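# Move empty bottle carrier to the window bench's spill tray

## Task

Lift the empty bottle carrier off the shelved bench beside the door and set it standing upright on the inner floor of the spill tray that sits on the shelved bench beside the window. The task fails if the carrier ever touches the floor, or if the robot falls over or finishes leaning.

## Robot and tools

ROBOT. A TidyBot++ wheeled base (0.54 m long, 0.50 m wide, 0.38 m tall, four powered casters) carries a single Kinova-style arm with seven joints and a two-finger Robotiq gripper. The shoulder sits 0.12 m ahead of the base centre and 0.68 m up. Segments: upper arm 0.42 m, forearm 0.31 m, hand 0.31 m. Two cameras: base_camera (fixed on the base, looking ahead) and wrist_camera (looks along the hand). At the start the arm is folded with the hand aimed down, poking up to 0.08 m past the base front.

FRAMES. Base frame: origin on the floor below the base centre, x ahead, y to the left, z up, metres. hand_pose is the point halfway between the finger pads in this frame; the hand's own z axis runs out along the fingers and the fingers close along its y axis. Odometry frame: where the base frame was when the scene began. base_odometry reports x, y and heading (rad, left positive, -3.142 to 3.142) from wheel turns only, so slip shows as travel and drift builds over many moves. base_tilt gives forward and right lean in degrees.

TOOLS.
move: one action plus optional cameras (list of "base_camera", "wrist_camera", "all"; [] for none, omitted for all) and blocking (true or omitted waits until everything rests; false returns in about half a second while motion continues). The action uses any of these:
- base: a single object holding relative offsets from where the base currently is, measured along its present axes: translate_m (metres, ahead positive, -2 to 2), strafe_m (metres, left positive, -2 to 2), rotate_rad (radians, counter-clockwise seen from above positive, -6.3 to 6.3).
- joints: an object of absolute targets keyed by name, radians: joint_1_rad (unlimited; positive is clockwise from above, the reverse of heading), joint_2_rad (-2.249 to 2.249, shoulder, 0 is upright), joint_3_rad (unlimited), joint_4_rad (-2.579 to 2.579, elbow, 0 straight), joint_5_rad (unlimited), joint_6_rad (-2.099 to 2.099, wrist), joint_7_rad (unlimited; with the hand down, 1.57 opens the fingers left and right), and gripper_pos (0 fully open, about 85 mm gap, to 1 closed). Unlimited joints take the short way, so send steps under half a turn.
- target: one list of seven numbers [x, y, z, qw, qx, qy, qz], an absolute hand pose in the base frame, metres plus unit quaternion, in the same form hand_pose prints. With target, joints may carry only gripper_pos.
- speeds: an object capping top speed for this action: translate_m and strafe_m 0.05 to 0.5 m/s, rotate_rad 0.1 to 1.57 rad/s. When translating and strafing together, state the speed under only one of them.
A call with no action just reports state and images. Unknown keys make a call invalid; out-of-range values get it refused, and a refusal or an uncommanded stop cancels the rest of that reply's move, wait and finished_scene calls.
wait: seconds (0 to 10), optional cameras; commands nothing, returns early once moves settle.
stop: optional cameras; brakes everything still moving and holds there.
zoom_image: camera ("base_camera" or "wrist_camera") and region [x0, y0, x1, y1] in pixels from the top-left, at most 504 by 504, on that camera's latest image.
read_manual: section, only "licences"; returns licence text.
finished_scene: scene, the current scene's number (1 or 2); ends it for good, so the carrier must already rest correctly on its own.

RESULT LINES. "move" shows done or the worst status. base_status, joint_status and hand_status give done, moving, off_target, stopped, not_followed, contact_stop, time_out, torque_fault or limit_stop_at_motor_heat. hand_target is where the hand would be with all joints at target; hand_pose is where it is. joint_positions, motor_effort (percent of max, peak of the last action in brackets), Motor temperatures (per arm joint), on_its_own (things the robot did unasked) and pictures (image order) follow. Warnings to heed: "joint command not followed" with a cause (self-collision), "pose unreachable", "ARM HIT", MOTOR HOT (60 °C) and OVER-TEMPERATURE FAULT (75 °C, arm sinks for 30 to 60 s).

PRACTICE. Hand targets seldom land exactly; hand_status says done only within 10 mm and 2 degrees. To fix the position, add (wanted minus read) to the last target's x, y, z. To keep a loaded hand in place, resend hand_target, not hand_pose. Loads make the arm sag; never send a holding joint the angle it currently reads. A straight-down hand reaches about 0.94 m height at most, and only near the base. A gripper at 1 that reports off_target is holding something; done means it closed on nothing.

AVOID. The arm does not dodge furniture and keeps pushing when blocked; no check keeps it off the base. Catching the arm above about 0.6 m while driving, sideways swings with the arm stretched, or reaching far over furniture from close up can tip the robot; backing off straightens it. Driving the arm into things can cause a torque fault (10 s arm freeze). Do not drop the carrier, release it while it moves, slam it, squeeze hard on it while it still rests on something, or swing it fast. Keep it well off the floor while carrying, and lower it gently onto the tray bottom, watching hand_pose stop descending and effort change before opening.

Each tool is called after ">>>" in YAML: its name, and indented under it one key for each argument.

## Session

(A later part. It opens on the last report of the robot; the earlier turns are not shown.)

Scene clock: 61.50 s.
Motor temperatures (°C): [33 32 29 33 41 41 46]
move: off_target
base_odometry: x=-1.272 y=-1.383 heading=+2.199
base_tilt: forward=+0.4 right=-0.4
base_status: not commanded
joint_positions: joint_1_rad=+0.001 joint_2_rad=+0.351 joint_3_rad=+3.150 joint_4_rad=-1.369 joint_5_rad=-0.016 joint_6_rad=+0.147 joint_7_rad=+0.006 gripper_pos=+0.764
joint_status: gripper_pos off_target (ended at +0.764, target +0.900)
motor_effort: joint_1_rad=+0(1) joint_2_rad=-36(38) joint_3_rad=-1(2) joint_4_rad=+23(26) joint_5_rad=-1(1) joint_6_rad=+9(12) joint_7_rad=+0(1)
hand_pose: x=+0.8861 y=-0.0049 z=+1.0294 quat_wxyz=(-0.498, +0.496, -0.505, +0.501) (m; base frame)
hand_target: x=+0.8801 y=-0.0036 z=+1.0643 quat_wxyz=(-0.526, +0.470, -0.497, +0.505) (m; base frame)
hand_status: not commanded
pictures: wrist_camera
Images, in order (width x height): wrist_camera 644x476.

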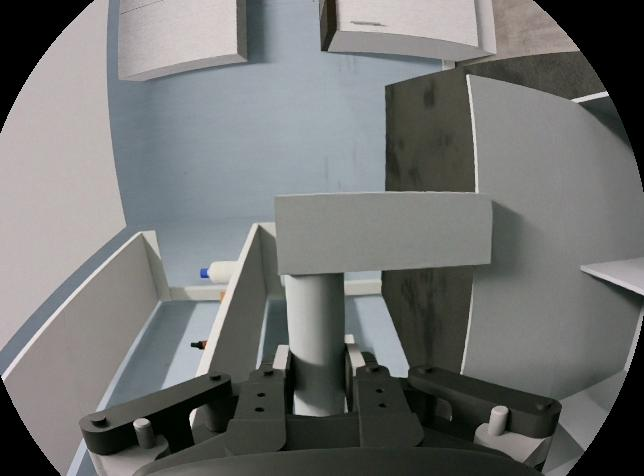

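>>> move:
  joints: {"joint_1_rad": 0, "joint_2_rad": 0.32, "joint_3_rad": 3.15, "joint_4_rad": -1.29, "joint_5_rad": 0, "joint_6_rad": 0.09, "joint_7_rad": -0.05, "gripper_pos": 1.0}
  cameras: ["wrist_camera"]

Scene clock: 62.93 s.
Motor temperatures (°C): [33 32 29 33 41 41 46]
move: off_target
base_odometry: x=-1.272 y=-1.383 heading=+2.199
base_tilt: forward=+0.5 right=-0.4
base_status: not commanded
joint_positions: joint_1_rad=+0.001 joint_2_rad=+0.351 joint_3_rad=+3.150 joint_4_rad=-1.337 joint_5_rad=-0.016 joint_6_rad=+0.092 joint_7_rad=+0.006 gripper_pos=+0.764
joint_status: joint_4_rad off_target (ended at -1.337, target -1.290); gripper_pos off_target (ended at +0.764, target +1.000); the others done
motor_effort: joint_1_rad=+0(1) joint_2_rad=-39(39) joint_3_rad=-1(2) joint_4_rad=+26(26) joint_5_rad=+0(2) joint_6_rad=+11(11) joint_7_rad=+0(1)
hand_pose: x=+0.8873 y=-0.0046 z=+1.0322 quat_wxyz=(-0.493, +0.502, -0.510, +0.494) (m; base frame)
hand_target: x=+0.8765 y=-0.0036 z=+1.0847 quat_wxyz=(-0.523, +0.474, -0.500, +0.502) (m; base frame)
hand_status: not commanded
pictures: wrist_camera
Images, in order (width x height): wrist_camera 644x476.

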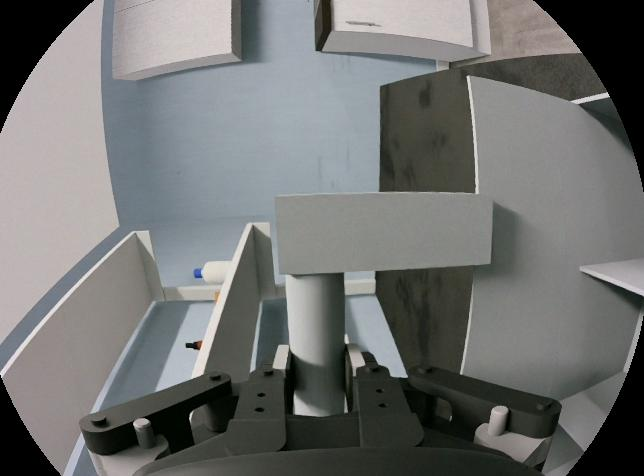

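>>> move:
  joints: {"joint_1_rad": 0, "joint_2_rad": 0.295, "joint_3_rad": 3.15, "joint_4_rad": -1.19, "joint_5_rad": 0, "joint_6_rad": 0.03, "joint_7_rad": -0.05}
  cameras: ["wrist_camera"]

Scene clock: 64.50 s.
Motor temperatures (°C): [33 32 29 33 41 41 46]
move: off_target
base_odometry: x=-1.272 y=-1.383 heading=+2.199
base_tilt: forward=+0.5 right=-0.4
base_status: not commanded
joint_positions: joint_1_rad=+0.001 joint_2_rad=+0.335 joint_3_rad=+3.150 joint_4_rad=-1.238 joint_5_rad=-0.016 joint_6_rad=+0.041 joint_7_rad=+0.006 gripper_pos=+0.764
joint_status: joint_2_rad off_target (ended at +0.335, target +0.295); joint_4_rad off_target (ended at -1.238, target -1.190); the others done
motor_effort: joint_1_rad=+0(1) joint_2_rad=-39(42) joint_3_rad=-1(2) joint_4_rad=+27(28) joint_5_rad=-1(1) joint_6_rad=+12(13) joint_7_rad=+0(1)
hand_pose: x=+0.8829 y=-0.0043 z=+1.0901 quat_wxyz=(-0.509, +0.486, -0.494, +0.510) (m; base frame)
hand_target: x=+0.8638 y=-0.0035 z=+1.1473 quat_wxyz=(-0.538, +0.457, -0.483, +0.517) (m; base frame)
hand_status: not commanded
pictures: wrist_camera
Images, in order (width x height): wrist_camera 644x476.

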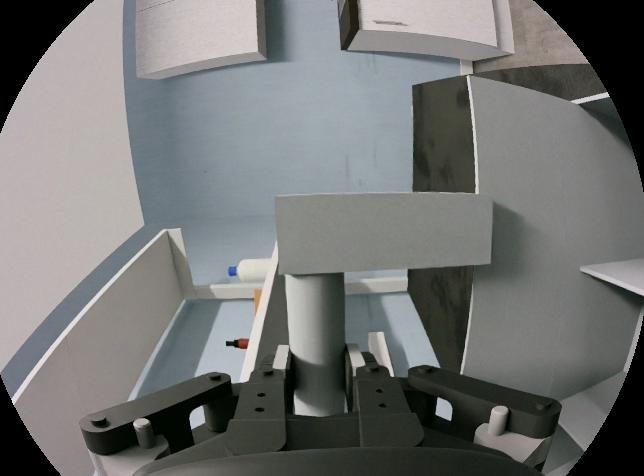

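>>> move:
  base: {"translate_m": -0.134, "strafe_m": -0.916}
  speeds: {"strafe_m": 0.35}
  cameras: ["all"]

Scene clock: 70.07 s.
Motor temperatures (°C): [33 33 29 33 41 41 46]
move: done
base_odometry: x=-0.452 y=-0.953 heading=+2.199
base_tilt: forward=+0.4 right=-0.4
base_status: done
joint_positions: joint_1_rad=+0.003 joint_2_rad=+0.335 joint_3_rad=+3.150 joint_4_rad=-1.238 joint_5_rad=-0.016 joint_6_rad=+0.040 joint_7_rad=+0.006 gripper_pos=+0.764
joint_status: not commanded
motor_effort: joint_1_rad=+0(4) joint_2_rad=-39(41) joint_3_rad=-1(3) joint_4_rad=+26(27) joint_5_rad=-1(1) joint_6_rad=+11(12) joint_7_rad=+0(1)
hand_pose: x=+0.8830 y=-0.0059 z=+1.0897 quat_wxyz=(-0.508, +0.486, -0.495, +0.510) (m; base frame)
hand_target: x=+0.8638 y=-0.0035 z=+1.1473 quat_wxyz=(-0.538, +0.457, -0.483, +0.517) (m; base frame)
hand_status: not commanded
pictures: base_camera, wrist_camera
Images, in order (width x height): base_camera 644x364, wrist_camera 644x476.

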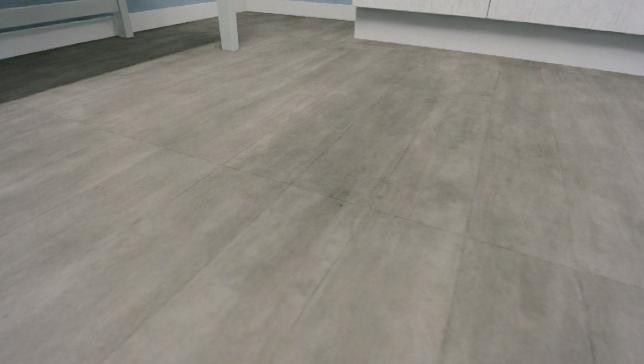

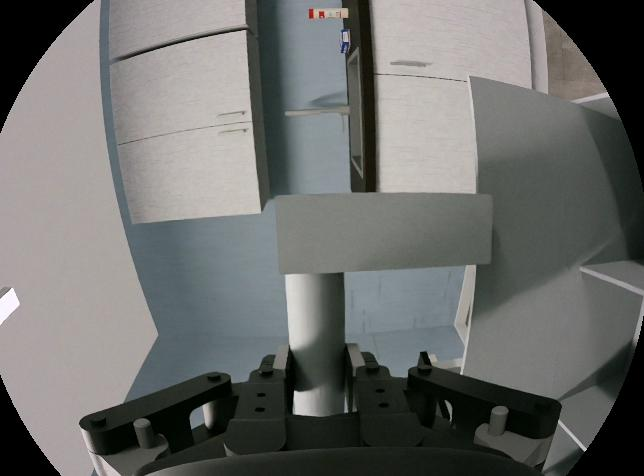

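>>> move:
  base: {"translate_m": -0.319, "strafe_m": -1.15, "rotate_rad": -1.864}
  speeds: {"strafe_m": 0.4, "rotate_rad": 0.8}
  joints: {"joint_1_rad": 0, "joint_2_rad": -0.02, "joint_3_rad": 3.15, "joint_4_rad": -0.86, "joint_5_rad": 0, "joint_6_rad": -0.67, "joint_7_rad": -0.05}
  cameras: ["all"]

Scene clock: 75.00 s.
Motor temperatures (°C): [33 33 29 33 41 41 46]
move: done
base_odometry: x=+0.666 y=-0.535 heading=+0.334
base_tilt: forward=+0.4 right=-0.4
base_status: done
joint_positions: joint_1_rad=+0.005 joint_2_rad=+0.014 joint_3_rad=+3.152 joint_4_rad=-0.892 joint_5_rad=-0.016 joint_6_rad=-0.658 joint_7_rad=+0.005 gripper_pos=+0.764
joint_status: all done
motor_effort: joint_1_rad=+1(9) joint_2_rad=-23(45) joint_3_rad=-1(5) joint_4_rad=+22(29) joint_5_rad=-1(2) joint_6_rad=+12(13) joint_7_rad=+0(1)
hand_pose: x=+0.6835 y=-0.0043 z=+1.2987 quat_wxyz=(-0.502, +0.495, -0.501, +0.502) (m; base frame)
hand_target: x=+0.6555 y=-0.0033 z=+1.3312 quat_wxyz=(-0.526, +0.470, -0.499, +0.504) (m; base frame)
hand_status: not commanded
pictures: base_camera, wrist_camera
Images, in order (width x height): base_camera 644x364, wrist_camera 644x476.

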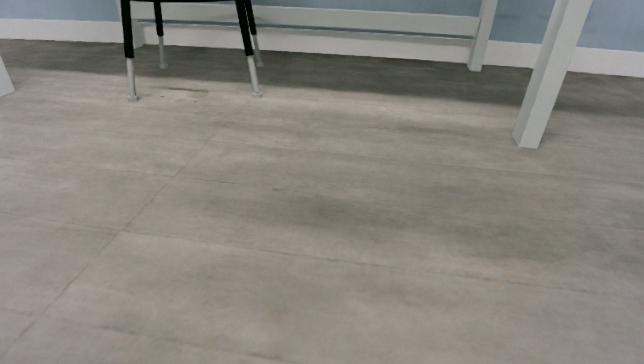

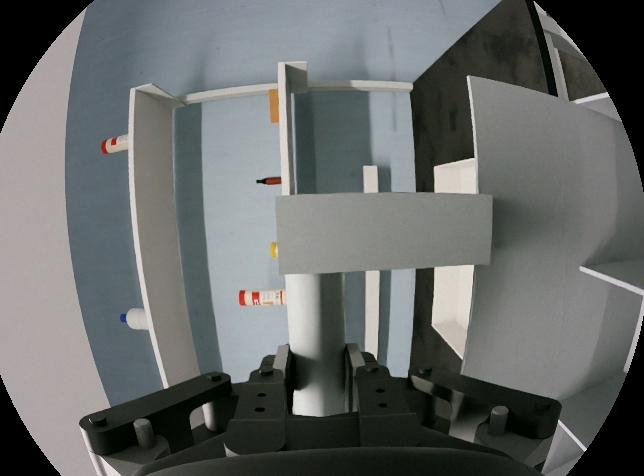

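>>> zoom_image:
  camera: "wrist_camera"
  region: [380, 100, 520, 400]

Scaled by 1.680.

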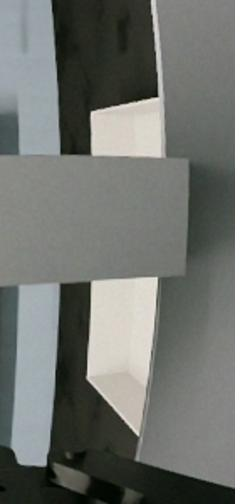

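>>> move:
  base: {"translate_m": 0.36, "strafe_m": -0.024, "rotate_rad": 0.026}
  speeds: {"translate_m": 0.3}
  cameras: ["all"]

>>> zoom_image:
  camera: "wrist_camera"
  region: [380, 20, 640, 280]

Scene clock: 79.57 s.
Motor temperatures (°C): [33 33 29 33 41 41 46]
move: done
base_odometry: x=+1.014 y=-0.440 heading=+0.361
base_tilt: forward=+0.4 right=-0.4
base_status: done
joint_positions: joint_1_rad=+0.001 joint_2_rad=+0.012 joint_3_rad=+3.150 joint_4_rad=-0.892 joint_5_rad=-0.016 joint_6_rad=-0.660 joint_7_rad=+0.005 gripper_pos=+0.764
joint_status: not commanded
motor_effort: joint_1_rad=+0(4) joint_2_rad=-23(26) joint_3_rad=-1(4) joint_4_rad=+22(24) joint_5_rad=-1(2) joint_6_rad=+12(12) joint_7_rad=+0(1)
hand_pose: x=+0.6823 y=-0.0010 z=+1.2992 quat_wxyz=(-0.504, +0.496, -0.500, +0.500) (m; base frame)
hand_target: x=+0.6555 y=-0.0033 z=+1.3312 quat_wxyz=(-0.526, +0.470, -0.499, +0.504) (m; base frame)
hand_status: not commanded
pictures: base_camera, wrist_camera
Images, in order (width x height): base_camera 644x364, wrist_camera 644x476.

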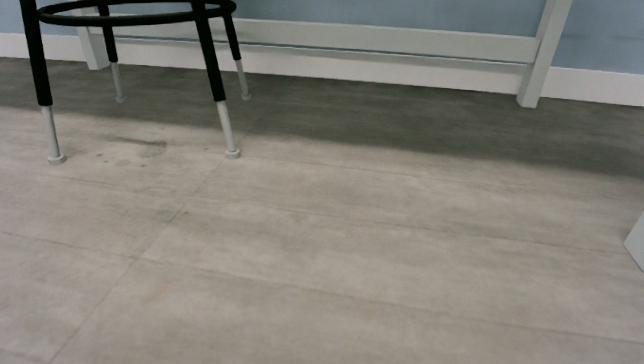

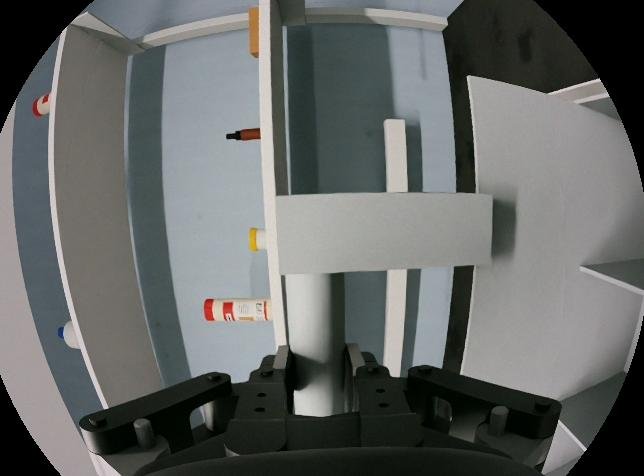

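Scaled by 1.938.

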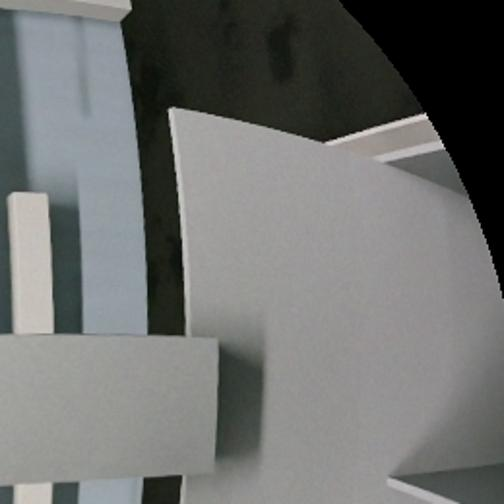

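>>> move:
  base: {"translate_m": 0.119, "strafe_m": -0.02}
  speeds: {"translate_m": 0.2}
  cameras: ["wrist_camera"]

>>> zoom_image:
  camera: "wrist_camera"
  region: [400, 0, 644, 240]

Scene clock: 81.83 s.
Motor temperatures (°C): [33 33 29 33 41 41 46]
move: done
base_odometry: x=+1.132 y=-0.416 heading=+0.361
base_tilt: forward=+0.4 right=-0.4
base_status: done
joint_positions: joint_1_rad=+0.001 joint_2_rad=+0.011 joint_3_rad=+3.150 joint_4_rad=-0.892 joint_5_rad=-0.016 joint_6_rad=-0.660 joint_7_rad=+0.005 gripper_pos=+0.764
joint_status: not commanded
motor_effort: joint_1_rad=+0(1) joint_2_rad=-22(27) joint_3_rad=-1(2) joint_4_rad=+22(24) joint_5_rad=-1(1) joint_6_rad=+12(12) joint_7_rad=+0(1)
hand_pose: x=+0.6822 y=-0.0010 z=+1.2991 quat_wxyz=(-0.503, +0.497, -0.500, +0.500) (m; base frame)
hand_target: x=+0.6555 y=-0.0033 z=+1.3312 quat_wxyz=(-0.526, +0.470, -0.499, +0.504) (m; base frame)
hand_status: not commanded
pictures: wrist_camera
Images, in order (width x height): wrist_camera 644x476.

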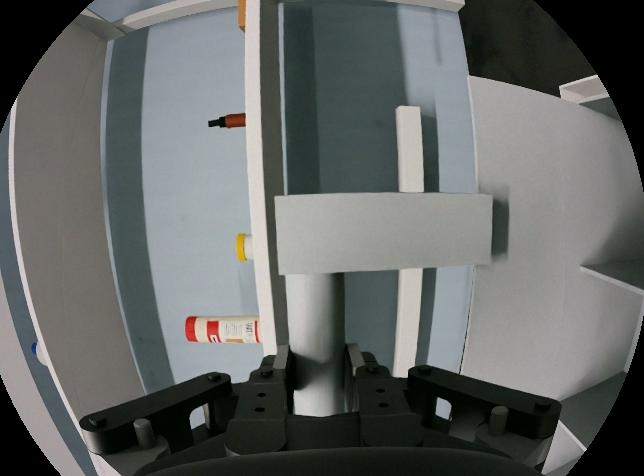

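Scaled by 2.066.

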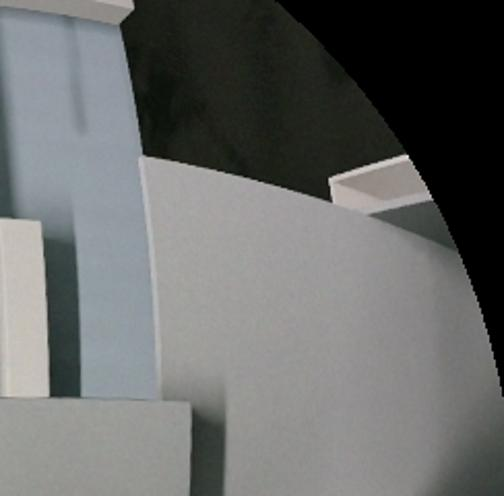

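>>> move:
  joints: {"joint_1_rad": 0, "joint_2_rad": -0.09, "joint_3_rad": 3.15, "joint_4_rad": -1.13, "joint_5_rad": 0, "joint_6_rad": -0.46, "joint_7_rad": -0.05}
  cameras: ["wrist_camera"]

>>> zoom_image:
  camera: "wrist_camera"
  region: [400, 0, 644, 240]

Scene clock: 84.30 s.
Motor temperatures (°C): [33 33 29 33 41 41 46]
move: off_target
base_odometry: x=+1.132 y=-0.416 heading=+0.361
base_tilt: forward=+0.4 right=-0.4
base_status: not commanded
joint_positions: joint_1_rad=+0.001 joint_2_rad=-0.050 joint_3_rad=+3.150 joint_4_rad=-1.134 joint_5_rad=-0.016 joint_6_rad=-0.526 joint_7_rad=+0.005 gripper_pos=+0.764
joint_status: joint_2_rad off_target (ended at -0.050, target -0.090); the others done
motor_effort: joint_1_rad=+0(1) joint_2_rad=-21(23) joint_3_rad=-1(2) joint_4_rad=+24(25) joint_5_rad=+0(1) joint_6_rad=+11(13) joint_7_rad=+0(1)
hand_pose: x=+0.6871 y=-0.0019 z=+1.2369 quat_wxyz=(-0.492, +0.507, -0.512, +0.488) (m; base frame)
hand_target: x=+0.6629 y=-0.0037 z=+1.2820 quat_wxyz=(-0.528, +0.468, -0.496, +0.506) (m; base frame)
hand_status: not commanded
pictures: wrist_camera
Images, in order (width x height): wrist_camera 644x476.

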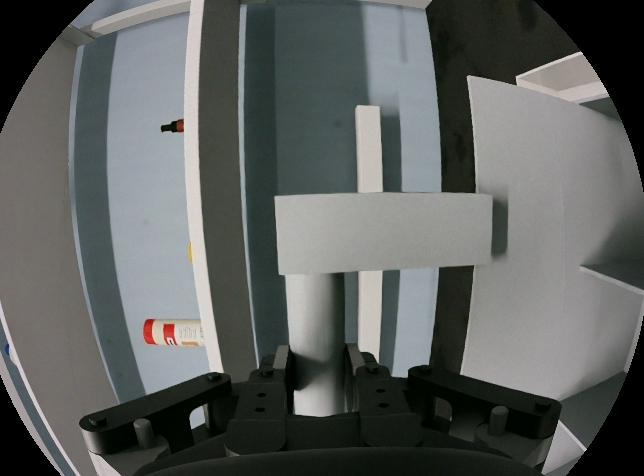

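Scaled by 2.066.

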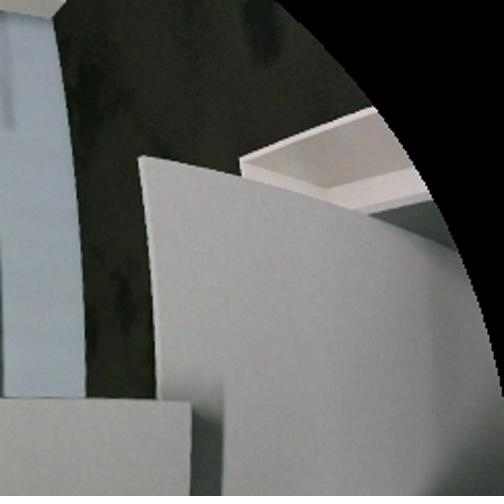

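>>> move:
  joints: {"joint_1_rad": 0, "joint_2_rad": -0.12, "joint_3_rad": 3.15, "joint_4_rad": -1.27, "joint_5_rad": 0, "joint_6_rad": -0.32, "joint_7_rad": -0.05}
  cameras: ["wrist_camera"]

>>> zoom_image:
  camera: "wrist_camera"
  region: [400, 0, 644, 240]

Scene clock: 86.13 s.
Motor temperatures (°C): [33 33 29 33 41 41 46]
move: off_target
base_odometry: x=+1.132 y=-0.416 heading=+0.361
base_tilt: forward=+0.4 right=-0.3
base_status: not commanded
joint_positions: joint_1_rad=+0.001 joint_2_rad=-0.080 joint_3_rad=+3.150 joint_4_rad=-1.274 joint_5_rad=-0.016 joint_6_rad=-0.387 joint_7_rad=+0.005 gripper_pos=+0.764
joint_status: joint_2_rad off_target (ended at -0.080, target -0.120); the others done
motor_effort: joint_1_rad=+0(1) joint_2_rad=-22(23) joint_3_rad=-1(2) joint_4_rad=+25(26) joint_5_rad=-1(1) joint_6_rad=+12(13) joint_7_rad=+0(1)
hand_pose: x=+0.6892 y=-0.0027 z=+1.2136 quat_wxyz=(-0.499, +0.499, -0.506, +0.496) (m; base frame)
hand_target: x=+0.6654 y=-0.0038 z=+1.2593 quat_wxyz=(-0.536, +0.460, -0.488, +0.513) (m; base frame)
hand_status: not commanded
pictures: wrist_camera
Images, in order (width x height): wrist_camera 644x476.

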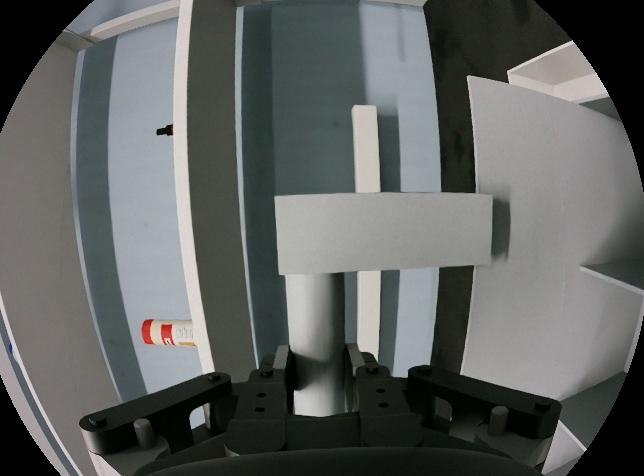

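Scaled by 2.066.

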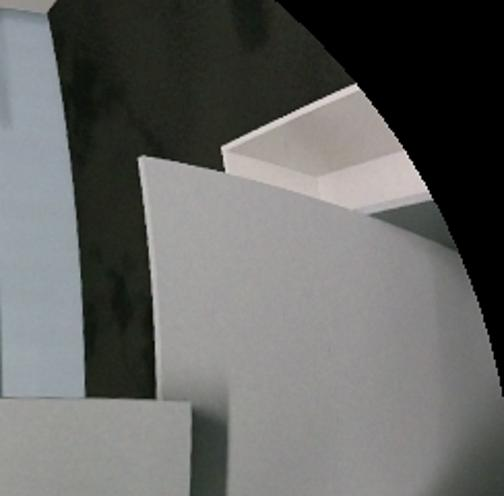

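>>> move:
  joints: {"joint_1_rad": 0, "joint_2_rad": -0.145, "joint_3_rad": 3.15, "joint_4_rad": -1.345, "joint_5_rad": 0, "joint_6_rad": -0.25, "joint_7_rad": -0.05}
  cameras: ["wrist_camera"]

>>> zoom_image:
  camera: "wrist_camera"
  region: [400, 0, 644, 240]

Scene clock: 87.70 s.
Motor temperatures (°C): [33 33 29 33 41 41 46]
move: off_target
base_odometry: x=+1.132 y=-0.416 heading=+0.361
base_tilt: forward=+0.4 right=-0.4
base_status: not commanded
joint_positions: joint_1_rad=+0.001 joint_2_rad=-0.104 joint_3_rad=+3.150 joint_4_rad=-1.349 joint_5_rad=-0.016 joint_6_rad=-0.316 joint_7_rad=+0.005 gripper_pos=+0.764
joint_status: joint_2_rad off_target (ended at -0.104, target -0.145); the others done
motor_effort: joint_1_rad=+0(2) joint_2_rad=-21(22) joint_3_rad=-1(2) joint_4_rad=+26(26) joint_5_rad=-1(1) joint_6_rad=+12(12) joint_7_rad=+0(1)
hand_pose: x=+0.6843 y=-0.0030 z=+1.2041 quat_wxyz=(-0.504, +0.494, -0.501, +0.501) (m; base frame)
hand_target: x=+0.6603 y=-0.0039 z=+1.2496 quat_wxyz=(-0.540, +0.455, -0.483, +0.518) (m; base frame)
hand_status: not commanded
pictures: wrist_camera
Images, in order (width x height): wrist_camera 644x476.

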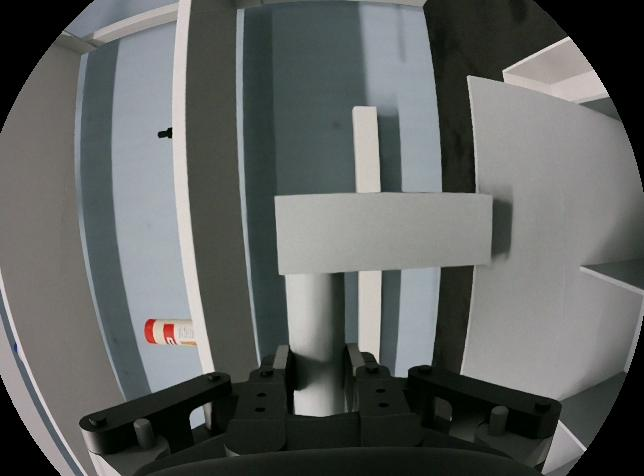

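Scaled by 2.066.

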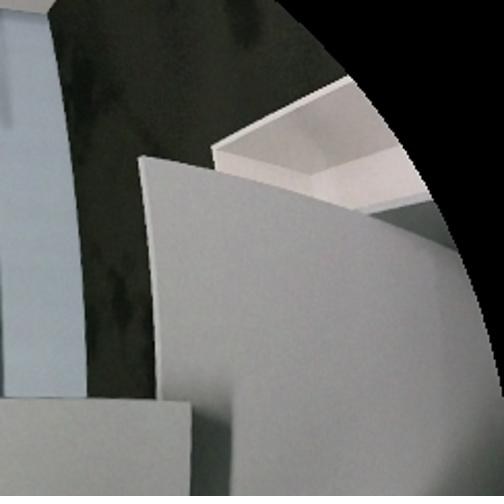

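>>> move:
  joints: {"joint_1_rad": 0, "joint_2_rad": -0.145, "joint_3_rad": 3.15, "joint_4_rad": -1.395, "joint_5_rad": 0, "joint_6_rad": -0.22, "joint_7_rad": -0.05}
  cameras: ["wrist_camera"]

>>> zoom_image:
  camera: "wrist_camera"
  region: [400, 0, 644, 240]

Scene clock: 88.93 s.
Motor temperatures (°C): [33 33 29 33 41 41 46]
move: done
base_odometry: x=+1.132 y=-0.416 heading=+0.361
base_tilt: forward=+0.4 right=-0.4
base_status: not commanded
joint_positions: joint_1_rad=+0.001 joint_2_rad=-0.109 joint_3_rad=+3.150 joint_4_rad=-1.401 joint_5_rad=-0.016 joint_6_rad=-0.284 joint_7_rad=+0.005 gripper_pos=+0.764
joint_status: all done
motor_effort: joint_1_rad=+0(1) joint_2_rad=-21(23) joint_3_rad=-1(2) joint_4_rad=+25(27) joint_5_rad=-1(1) joint_6_rad=+11(13) joint_7_rad=+0(1)
hand_pose: x=+0.6866 y=-0.0032 z=+1.1855 quat_wxyz=(-0.500, +0.497, -0.505, +0.498) (m; base frame)
hand_target: x=+0.6663 y=-0.0039 z=+1.2286 quat_wxyz=(-0.536, +0.460, -0.488, +0.513) (m; base frame)
hand_status: not commanded
pictures: wrist_camera
Images, in order (width x height): wrist_camera 644x476.

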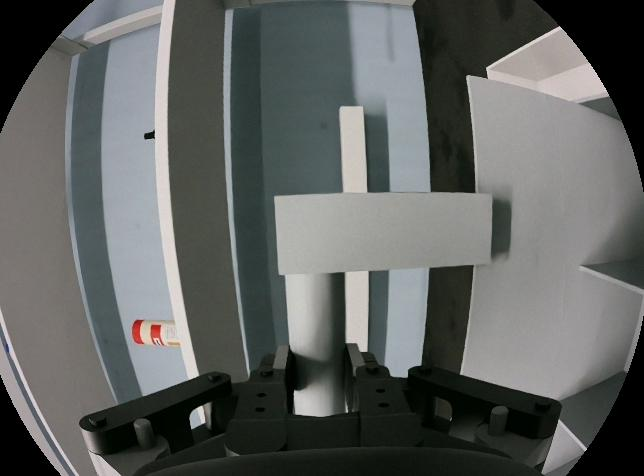

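Scaled by 2.066.

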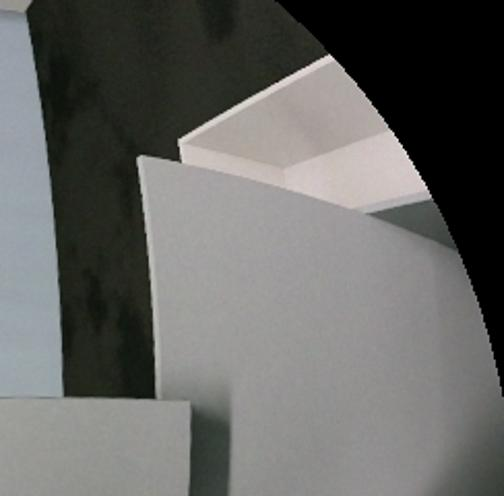

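>>> move:
  joints: {"joint_1_rad": 0, "joint_2_rad": -0.145, "joint_3_rad": 3.15, "joint_4_rad": -1.425, "joint_5_rad": 0, "joint_6_rad": -0.19, "joint_7_rad": -0.05}
  cameras: []

>>> move:
  joints: {"joint_1_rad": 0, "joint_2_rad": -0.145, "joint_3_rad": 3.15, "joint_4_rad": -1.455, "joint_5_rad": 0, "joint_6_rad": -0.16, "joint_7_rad": -0.05}
  cameras: ["wrist_camera"]

Scene clock: 89.87 s.
Motor temperatures (°C): [33 33 29 33 41 41 46]
move: done
base_odometry: x=+1.132 y=-0.416 heading=+0.361
base_tilt: forward=+0.4 right=-0.4
base_status: not commanded
joint_positions: joint_1_rad=+0.001 joint_2_rad=-0.112 joint_3_rad=+3.150 joint_4_rad=-1.423 joint_5_rad=-0.016 joint_6_rad=-0.248 joint_7_rad=+0.005 gripper_pos=+0.764
joint_status: all done
motor_effort: joint_1_rad=+0(1) joint_2_rad=-19(21) joint_3_rad=-1(1) joint_4_rad=+25(25) joint_5_rad=-1(2) joint_6_rad=+11(12) joint_7_rad=+0(1)
hand_pose: x=+0.6869 y=-0.0034 z=+1.1848 quat_wxyz=(-0.504, +0.493, -0.501, +0.502) (m; base frame)
hand_target: x=+0.6692 y=-0.0039 z=+1.2196 quat_wxyz=(-0.536, +0.460, -0.488, +0.513) (m; base frame)
hand_status: not commanded
pictures: none
No camera images: "cameras" was empty.

Scene clock: 90.50 s.
Motor temperatures (°C): [33 33 29 33 41 41 46]
move: done
base_odometry: x=+1.132 y=-0.416 heading=+0.361
base_tilt: forward=+0.4 right=-0.4
base_status: not commanded
joint_positions: joint_1_rad=+0.001 joint_2_rad=-0.120 joint_3_rad=+3.150 joint_4_rad=-1.445 joint_5_rad=-0.016 joint_6_rad=-0.215 joint_7_rad=+0.005 gripper_pos=+0.764
joint_status: all done
motor_effort: joint_1_rad=+0(1) joint_2_rad=-18(20) joint_3_rad=-1(1) joint_4_rad=+23(25) joint_5_rad=-2(2) joint_6_rad=+11(12) joint_7_rad=-1(1)
hand_pose: x=+0.6847 y=-0.0036 z=+1.1857 quat_wxyz=(-0.509, +0.488, -0.496, +0.507) (m; base frame)
hand_target: x=+0.6717 y=-0.0039 z=+1.2105 quat_wxyz=(-0.536, +0.460, -0.488, +0.513) (m; base frame)
hand_status: not commanded
pictures: wrist_camera
Images, in order (width x height): wrist_camera 644x476.

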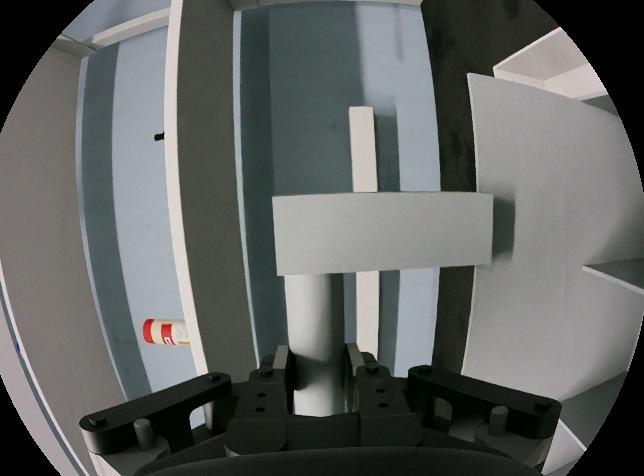

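>>> move:
  joints: {"joint_1_rad": 0, "joint_2_rad": -0.135, "joint_3_rad": 3.15, "joint_4_rad": -1.46, "joint_5_rad": 0, "joint_6_rad": -0.2, "joint_7_rad": -0.05}
  cameras: ["all"]

>>> zoom_image:
  camera: "wrist_camera"
  region: [400, 0, 644, 240]

Scene clock: 91.43 s.
Motor temperatures (°C): [33 33 29 33 41 41 46]
move: done
base_odometry: x=+1.132 y=-0.416 heading=+0.361
base_tilt: forward=+0.4 right=-0.4
base_status: not commanded
joint_positions: joint_1_rad=+0.001 joint_2_rad=-0.121 joint_3_rad=+3.150 joint_4_rad=-1.446 joint_5_rad=-0.016 joint_6_rad=-0.216 joint_7_rad=+0.005 gripper_pos=+0.764
joint_status: all done
motor_effort: joint_1_rad=+2(2) joint_2_rad=-16(18) joint_3_rad=+1(1) joint_4_rad=+20(24) joint_5_rad=-1(3) joint_6_rad=+7(11) joint_7_rad=-1(1)
hand_pose: x=+0.6842 y=-0.0032 z=+1.1854 quat_wxyz=(-0.509, +0.488, -0.496, +0.506) (m; base frame)
hand_target: x=+0.6783 y=-0.0039 z=+1.1895 quat_wxyz=(-0.522, +0.474, -0.503, +0.500) (m; base frame)
hand_status: not commanded
pictures: base_camera, wrist_camera
Images, in order (width x height): base_camera 644x364, wrist_camera 644x476.

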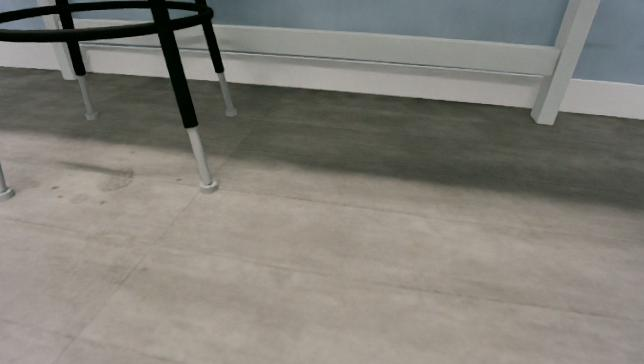

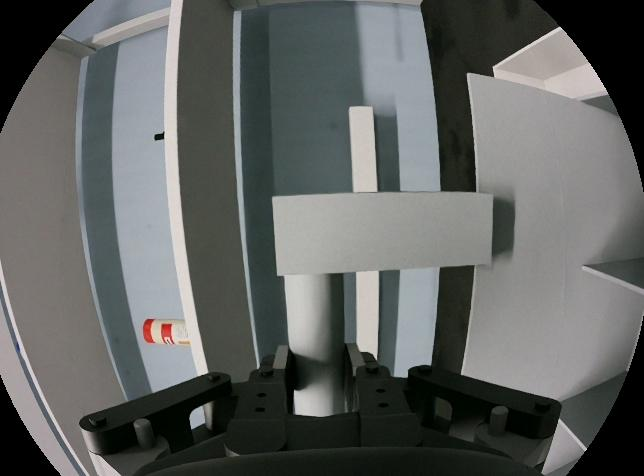

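Scaled by 2.066.

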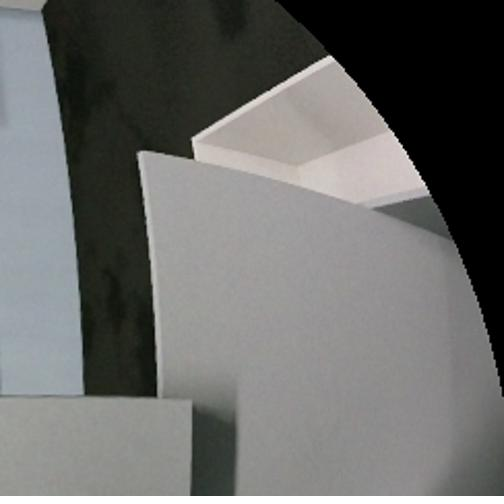

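>>> move:
  joints: {"gripper_pos": 0.68}
  cameras: []

>>> move:
  joints: {"gripper_pos": 0.3}
  cameras: ["wrist_camera"]

Scene clock: 92.60 s.
Motor temperatures (°C): [33 33 29 33 41 41 46]
move: done
base_odometry: x=+1.132 y=-0.416 heading=+0.361
base_tilt: forward=+0.4 right=-0.4
base_status: not commanded
joint_positions: joint_1_rad=+0.000 joint_2_rad=-0.122 joint_3_rad=+3.150 joint_4_rad=-1.452 joint_5_rad=-0.016 joint_6_rad=-0.215 joint_7_rad=+0.003 gripper_pos=+0.680
joint_status: all done
motor_effort: joint_1_rad=+0(2) joint_2_rad=-17(20) joint_3_rad=-1(2) joint_4_rad=+22(25) joint_5_rad=-1(2) joint_6_rad=+8(11) joint_7_rad=+0(1)
hand_pose: x=+0.6842 y=-0.0031 z=+1.1825 quat_wxyz=(-0.508, +0.489, -0.498, +0.504) (m; base frame)
hand_target: x=+0.6783 y=-0.0039 z=+1.1895 quat_wxyz=(-0.522, +0.474, -0.503, +0.500) (m; base frame)
hand_status: not commanded
pictures: none
No camera images: "cameras" was empty.

Scene clock: 93.33 s.
Motor temperatures (°C): [33 33 29 33 41 41 46]
move: done
base_odometry: x=+1.132 y=-0.416 heading=+0.361
base_tilt: forward=+0.4 right=-0.4
base_status: not commanded
joint_positions: joint_1_rad=+0.000 joint_2_rad=-0.122 joint_3_rad=+3.150 joint_4_rad=-1.452 joint_5_rad=-0.016 joint_6_rad=-0.215 joint_7_rad=+0.003 gripper_pos=+0.300
joint_status: all done
motor_effort: joint_1_rad=+0(1) joint_2_rad=-17(17) joint_3_rad=-1(1) joint_4_rad=+22(22) joint_5_rad=-1(1) joint_6_rad=+8(9) joint_7_rad=+1(1)
hand_pose: x=+0.6842 y=-0.0031 z=+1.1825 quat_wxyz=(-0.508, +0.489, -0.498, +0.504) (m; base frame)
hand_target: x=+0.6783 y=-0.0039 z=+1.1895 quat_wxyz=(-0.522, +0.474, -0.503, +0.500) (m; base frame)
hand_status: not commanded
pictures: wrist_camera
Images, in order (width x height): wrist_camera 644x476.

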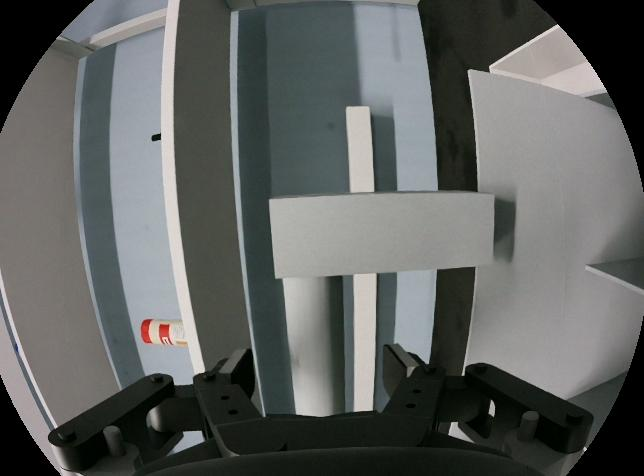

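>>> move:
  base: {"translate_m": -0.35}
  speeds: {"translate_m": 0.2}
  cameras: []

>>> move:
  joints: {"joint_2_rad": -0.2, "joint_4_rad": -1.38, "joint_6_rad": -0.45, "joint_7_rad": 1.58}
  cameras: ["wrist_camera"]

>>> zoom_image:
  camera: "wrist_camera"
  region: [140, 150, 520, 430]

Scene clock: 96.13 s.
Motor temperatures (°C): [33 33 29 33 41 41 46]
move: done
base_odometry: x=+0.805 y=-0.540 heading=+0.361
base_tilt: forward=+0.4 right=-0.4
base_status: done
joint_positions: joint_1_rad=+0.000 joint_2_rad=-0.132 joint_3_rad=+3.150 joint_4_rad=-1.452 joint_5_rad=-0.016 joint_6_rad=-0.215 joint_7_rad=+0.003 gripper_pos=+0.300
joint_status: not commanded
motor_effort: joint_1_rad=+0(2) joint_2_rad=-16(21) joint_3_rad=-1(2) joint_4_rad=+22(24) joint_5_rad=+0(1) joint_6_rad=+8(9) joint_7_rad=+0(1)
hand_pose: x=+0.6793 y=-0.0030 z=+1.1880 quat_wxyz=(-0.511, +0.486, -0.496, +0.507) (m; base frame)
hand_target: x=+0.6783 y=-0.0039 z=+1.1895 quat_wxyz=(-0.522, +0.474, -0.503, +0.500) (m; base frame)
hand_status: not commanded
pictures: none
No camera images: "cameras" was empty.

Scene clock: 98.30 s.
Motor temperatures (°C): [33 33 29 33 41 41 46]
move: done
base_odometry: x=+0.805 y=-0.540 heading=+0.361
base_tilt: forward=+0.4 right=-0.4
base_status: not commanded
joint_positions: joint_1_rad=+0.000 joint_2_rad=-0.184 joint_3_rad=+3.150 joint_4_rad=-1.411 joint_5_rad=-0.016 joint_6_rad=-0.412 joint_7_rad=+1.522 gripper_pos=+0.300
joint_status: all done
motor_effort: joint_1_rad=+0(1) joint_2_rad=-14(17) joint_3_rad=-1(1) joint_4_rad=+21(22) joint_5_rad=-1(1) joint_6_rad=+8(9) joint_7_rad=+0(1)
hand_pose: x=+0.6485 y=-0.0020 z=+1.1805 quat_wxyz=(-0.022, +0.730, -0.025, +0.682) (m; base frame)
hand_target: x=+0.6369 y=-0.0038 z=+1.1955 quat_wxyz=(+0.005, +0.728, +0.000, +0.686) (m; base frame)
hand_status: not commanded
pictures: wrist_camera
Images, in order (width x height): wrist_camera 644x476.

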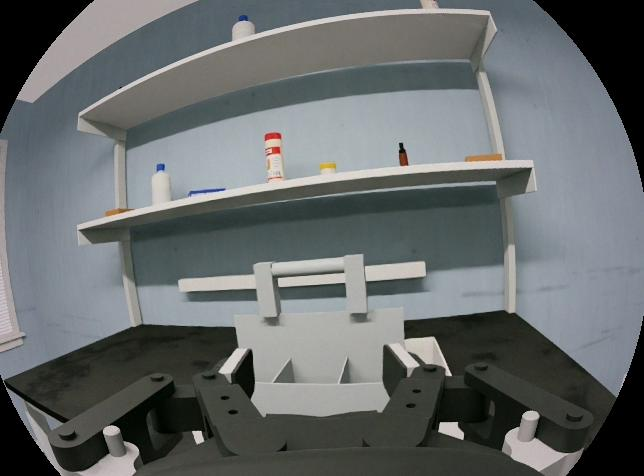

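Scaled by 1.326.

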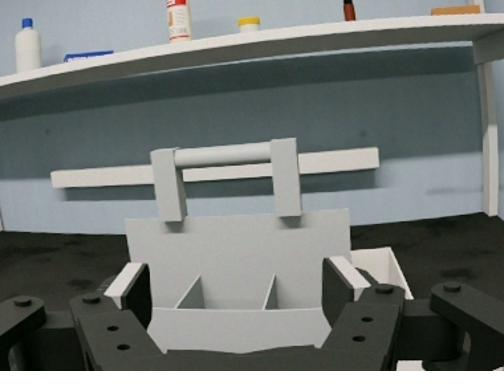

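>>> move:
  joints: {"joint_2_rad": -0.3, "joint_4_rad": -1.1, "joint_6_rad": -1.1, "joint_7_rad": 1.58, "gripper_pos": 0.0}
  cameras: ["wrist_camera"]

>>> zoom_image:
  camera: "wrist_camera"
  region: [140, 100, 520, 380]

Scene clock: 100.73 s.
Motor temperatures (°C): [33 33 29 33 41 41 46]
move: done
base_odometry: x=+0.805 y=-0.540 heading=+0.361
base_tilt: forward=+0.4 right=-0.4
base_status: not commanded
joint_positions: joint_1_rad=+0.000 joint_2_rad=-0.301 joint_3_rad=+3.150 joint_4_rad=-1.124 joint_5_rad=-0.016 joint_6_rad=-1.060 joint_7_rad=+1.522 gripper_pos=+0.000
joint_status: all done
motor_effort: joint_1_rad=+0(1) joint_2_rad=-6(16) joint_3_rad=-1(1) joint_4_rad=+18(22) joint_5_rad=-1(1) joint_6_rad=+8(9) joint_7_rad=+1(1)
hand_pose: x=+0.5212 y=+0.0010 z=+1.2020 quat_wxyz=(-0.021, +0.808, -0.023, +0.588) (m; base frame)
hand_target: x=+0.5148 y=-0.0031 z=+1.2022 quat_wxyz=(+0.004, +0.813, +0.000, +0.582) (m; base frame)
hand_status: not commanded
pictures: wrist_camera
Images, in order (width x height): wrist_camera 644x476.

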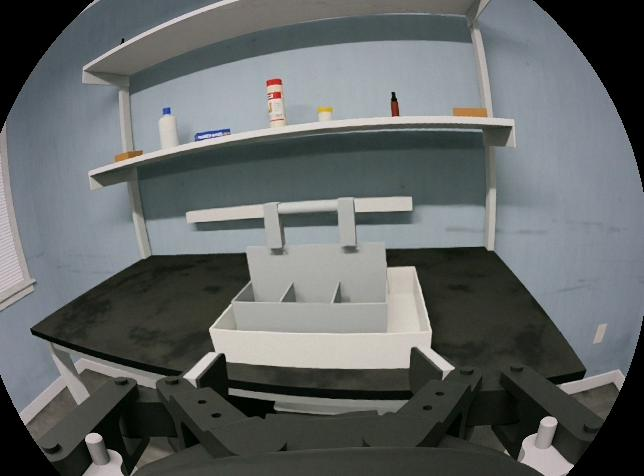

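Scaled by 1.326.

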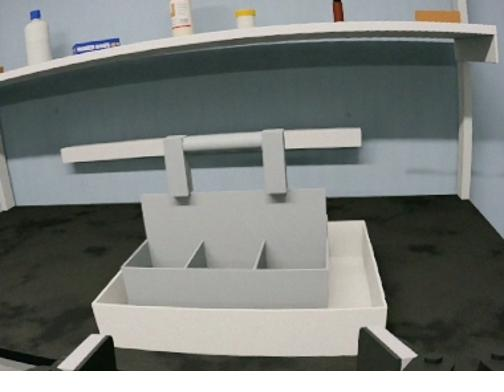

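>>> zoom_image:
  camera: "wrist_camera"
  region: [200, 230, 310, 370]

>>> zoom_image:
  camera: "wrist_camera"
  region: [330, 230, 440, 370]

Scaled by 3.600.

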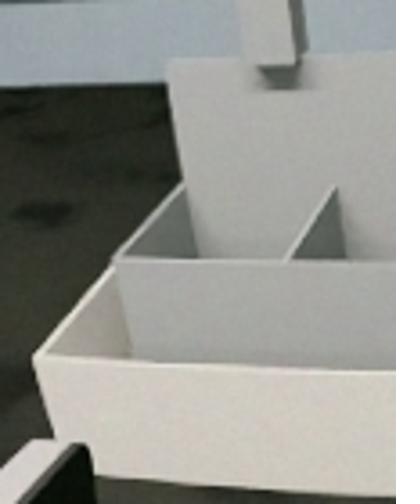

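Scaled by 3.600.

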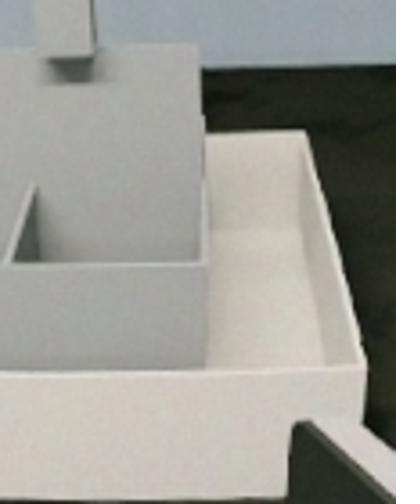

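>>> finished_scene:
  scene: 2

The scene is finished: the task was done.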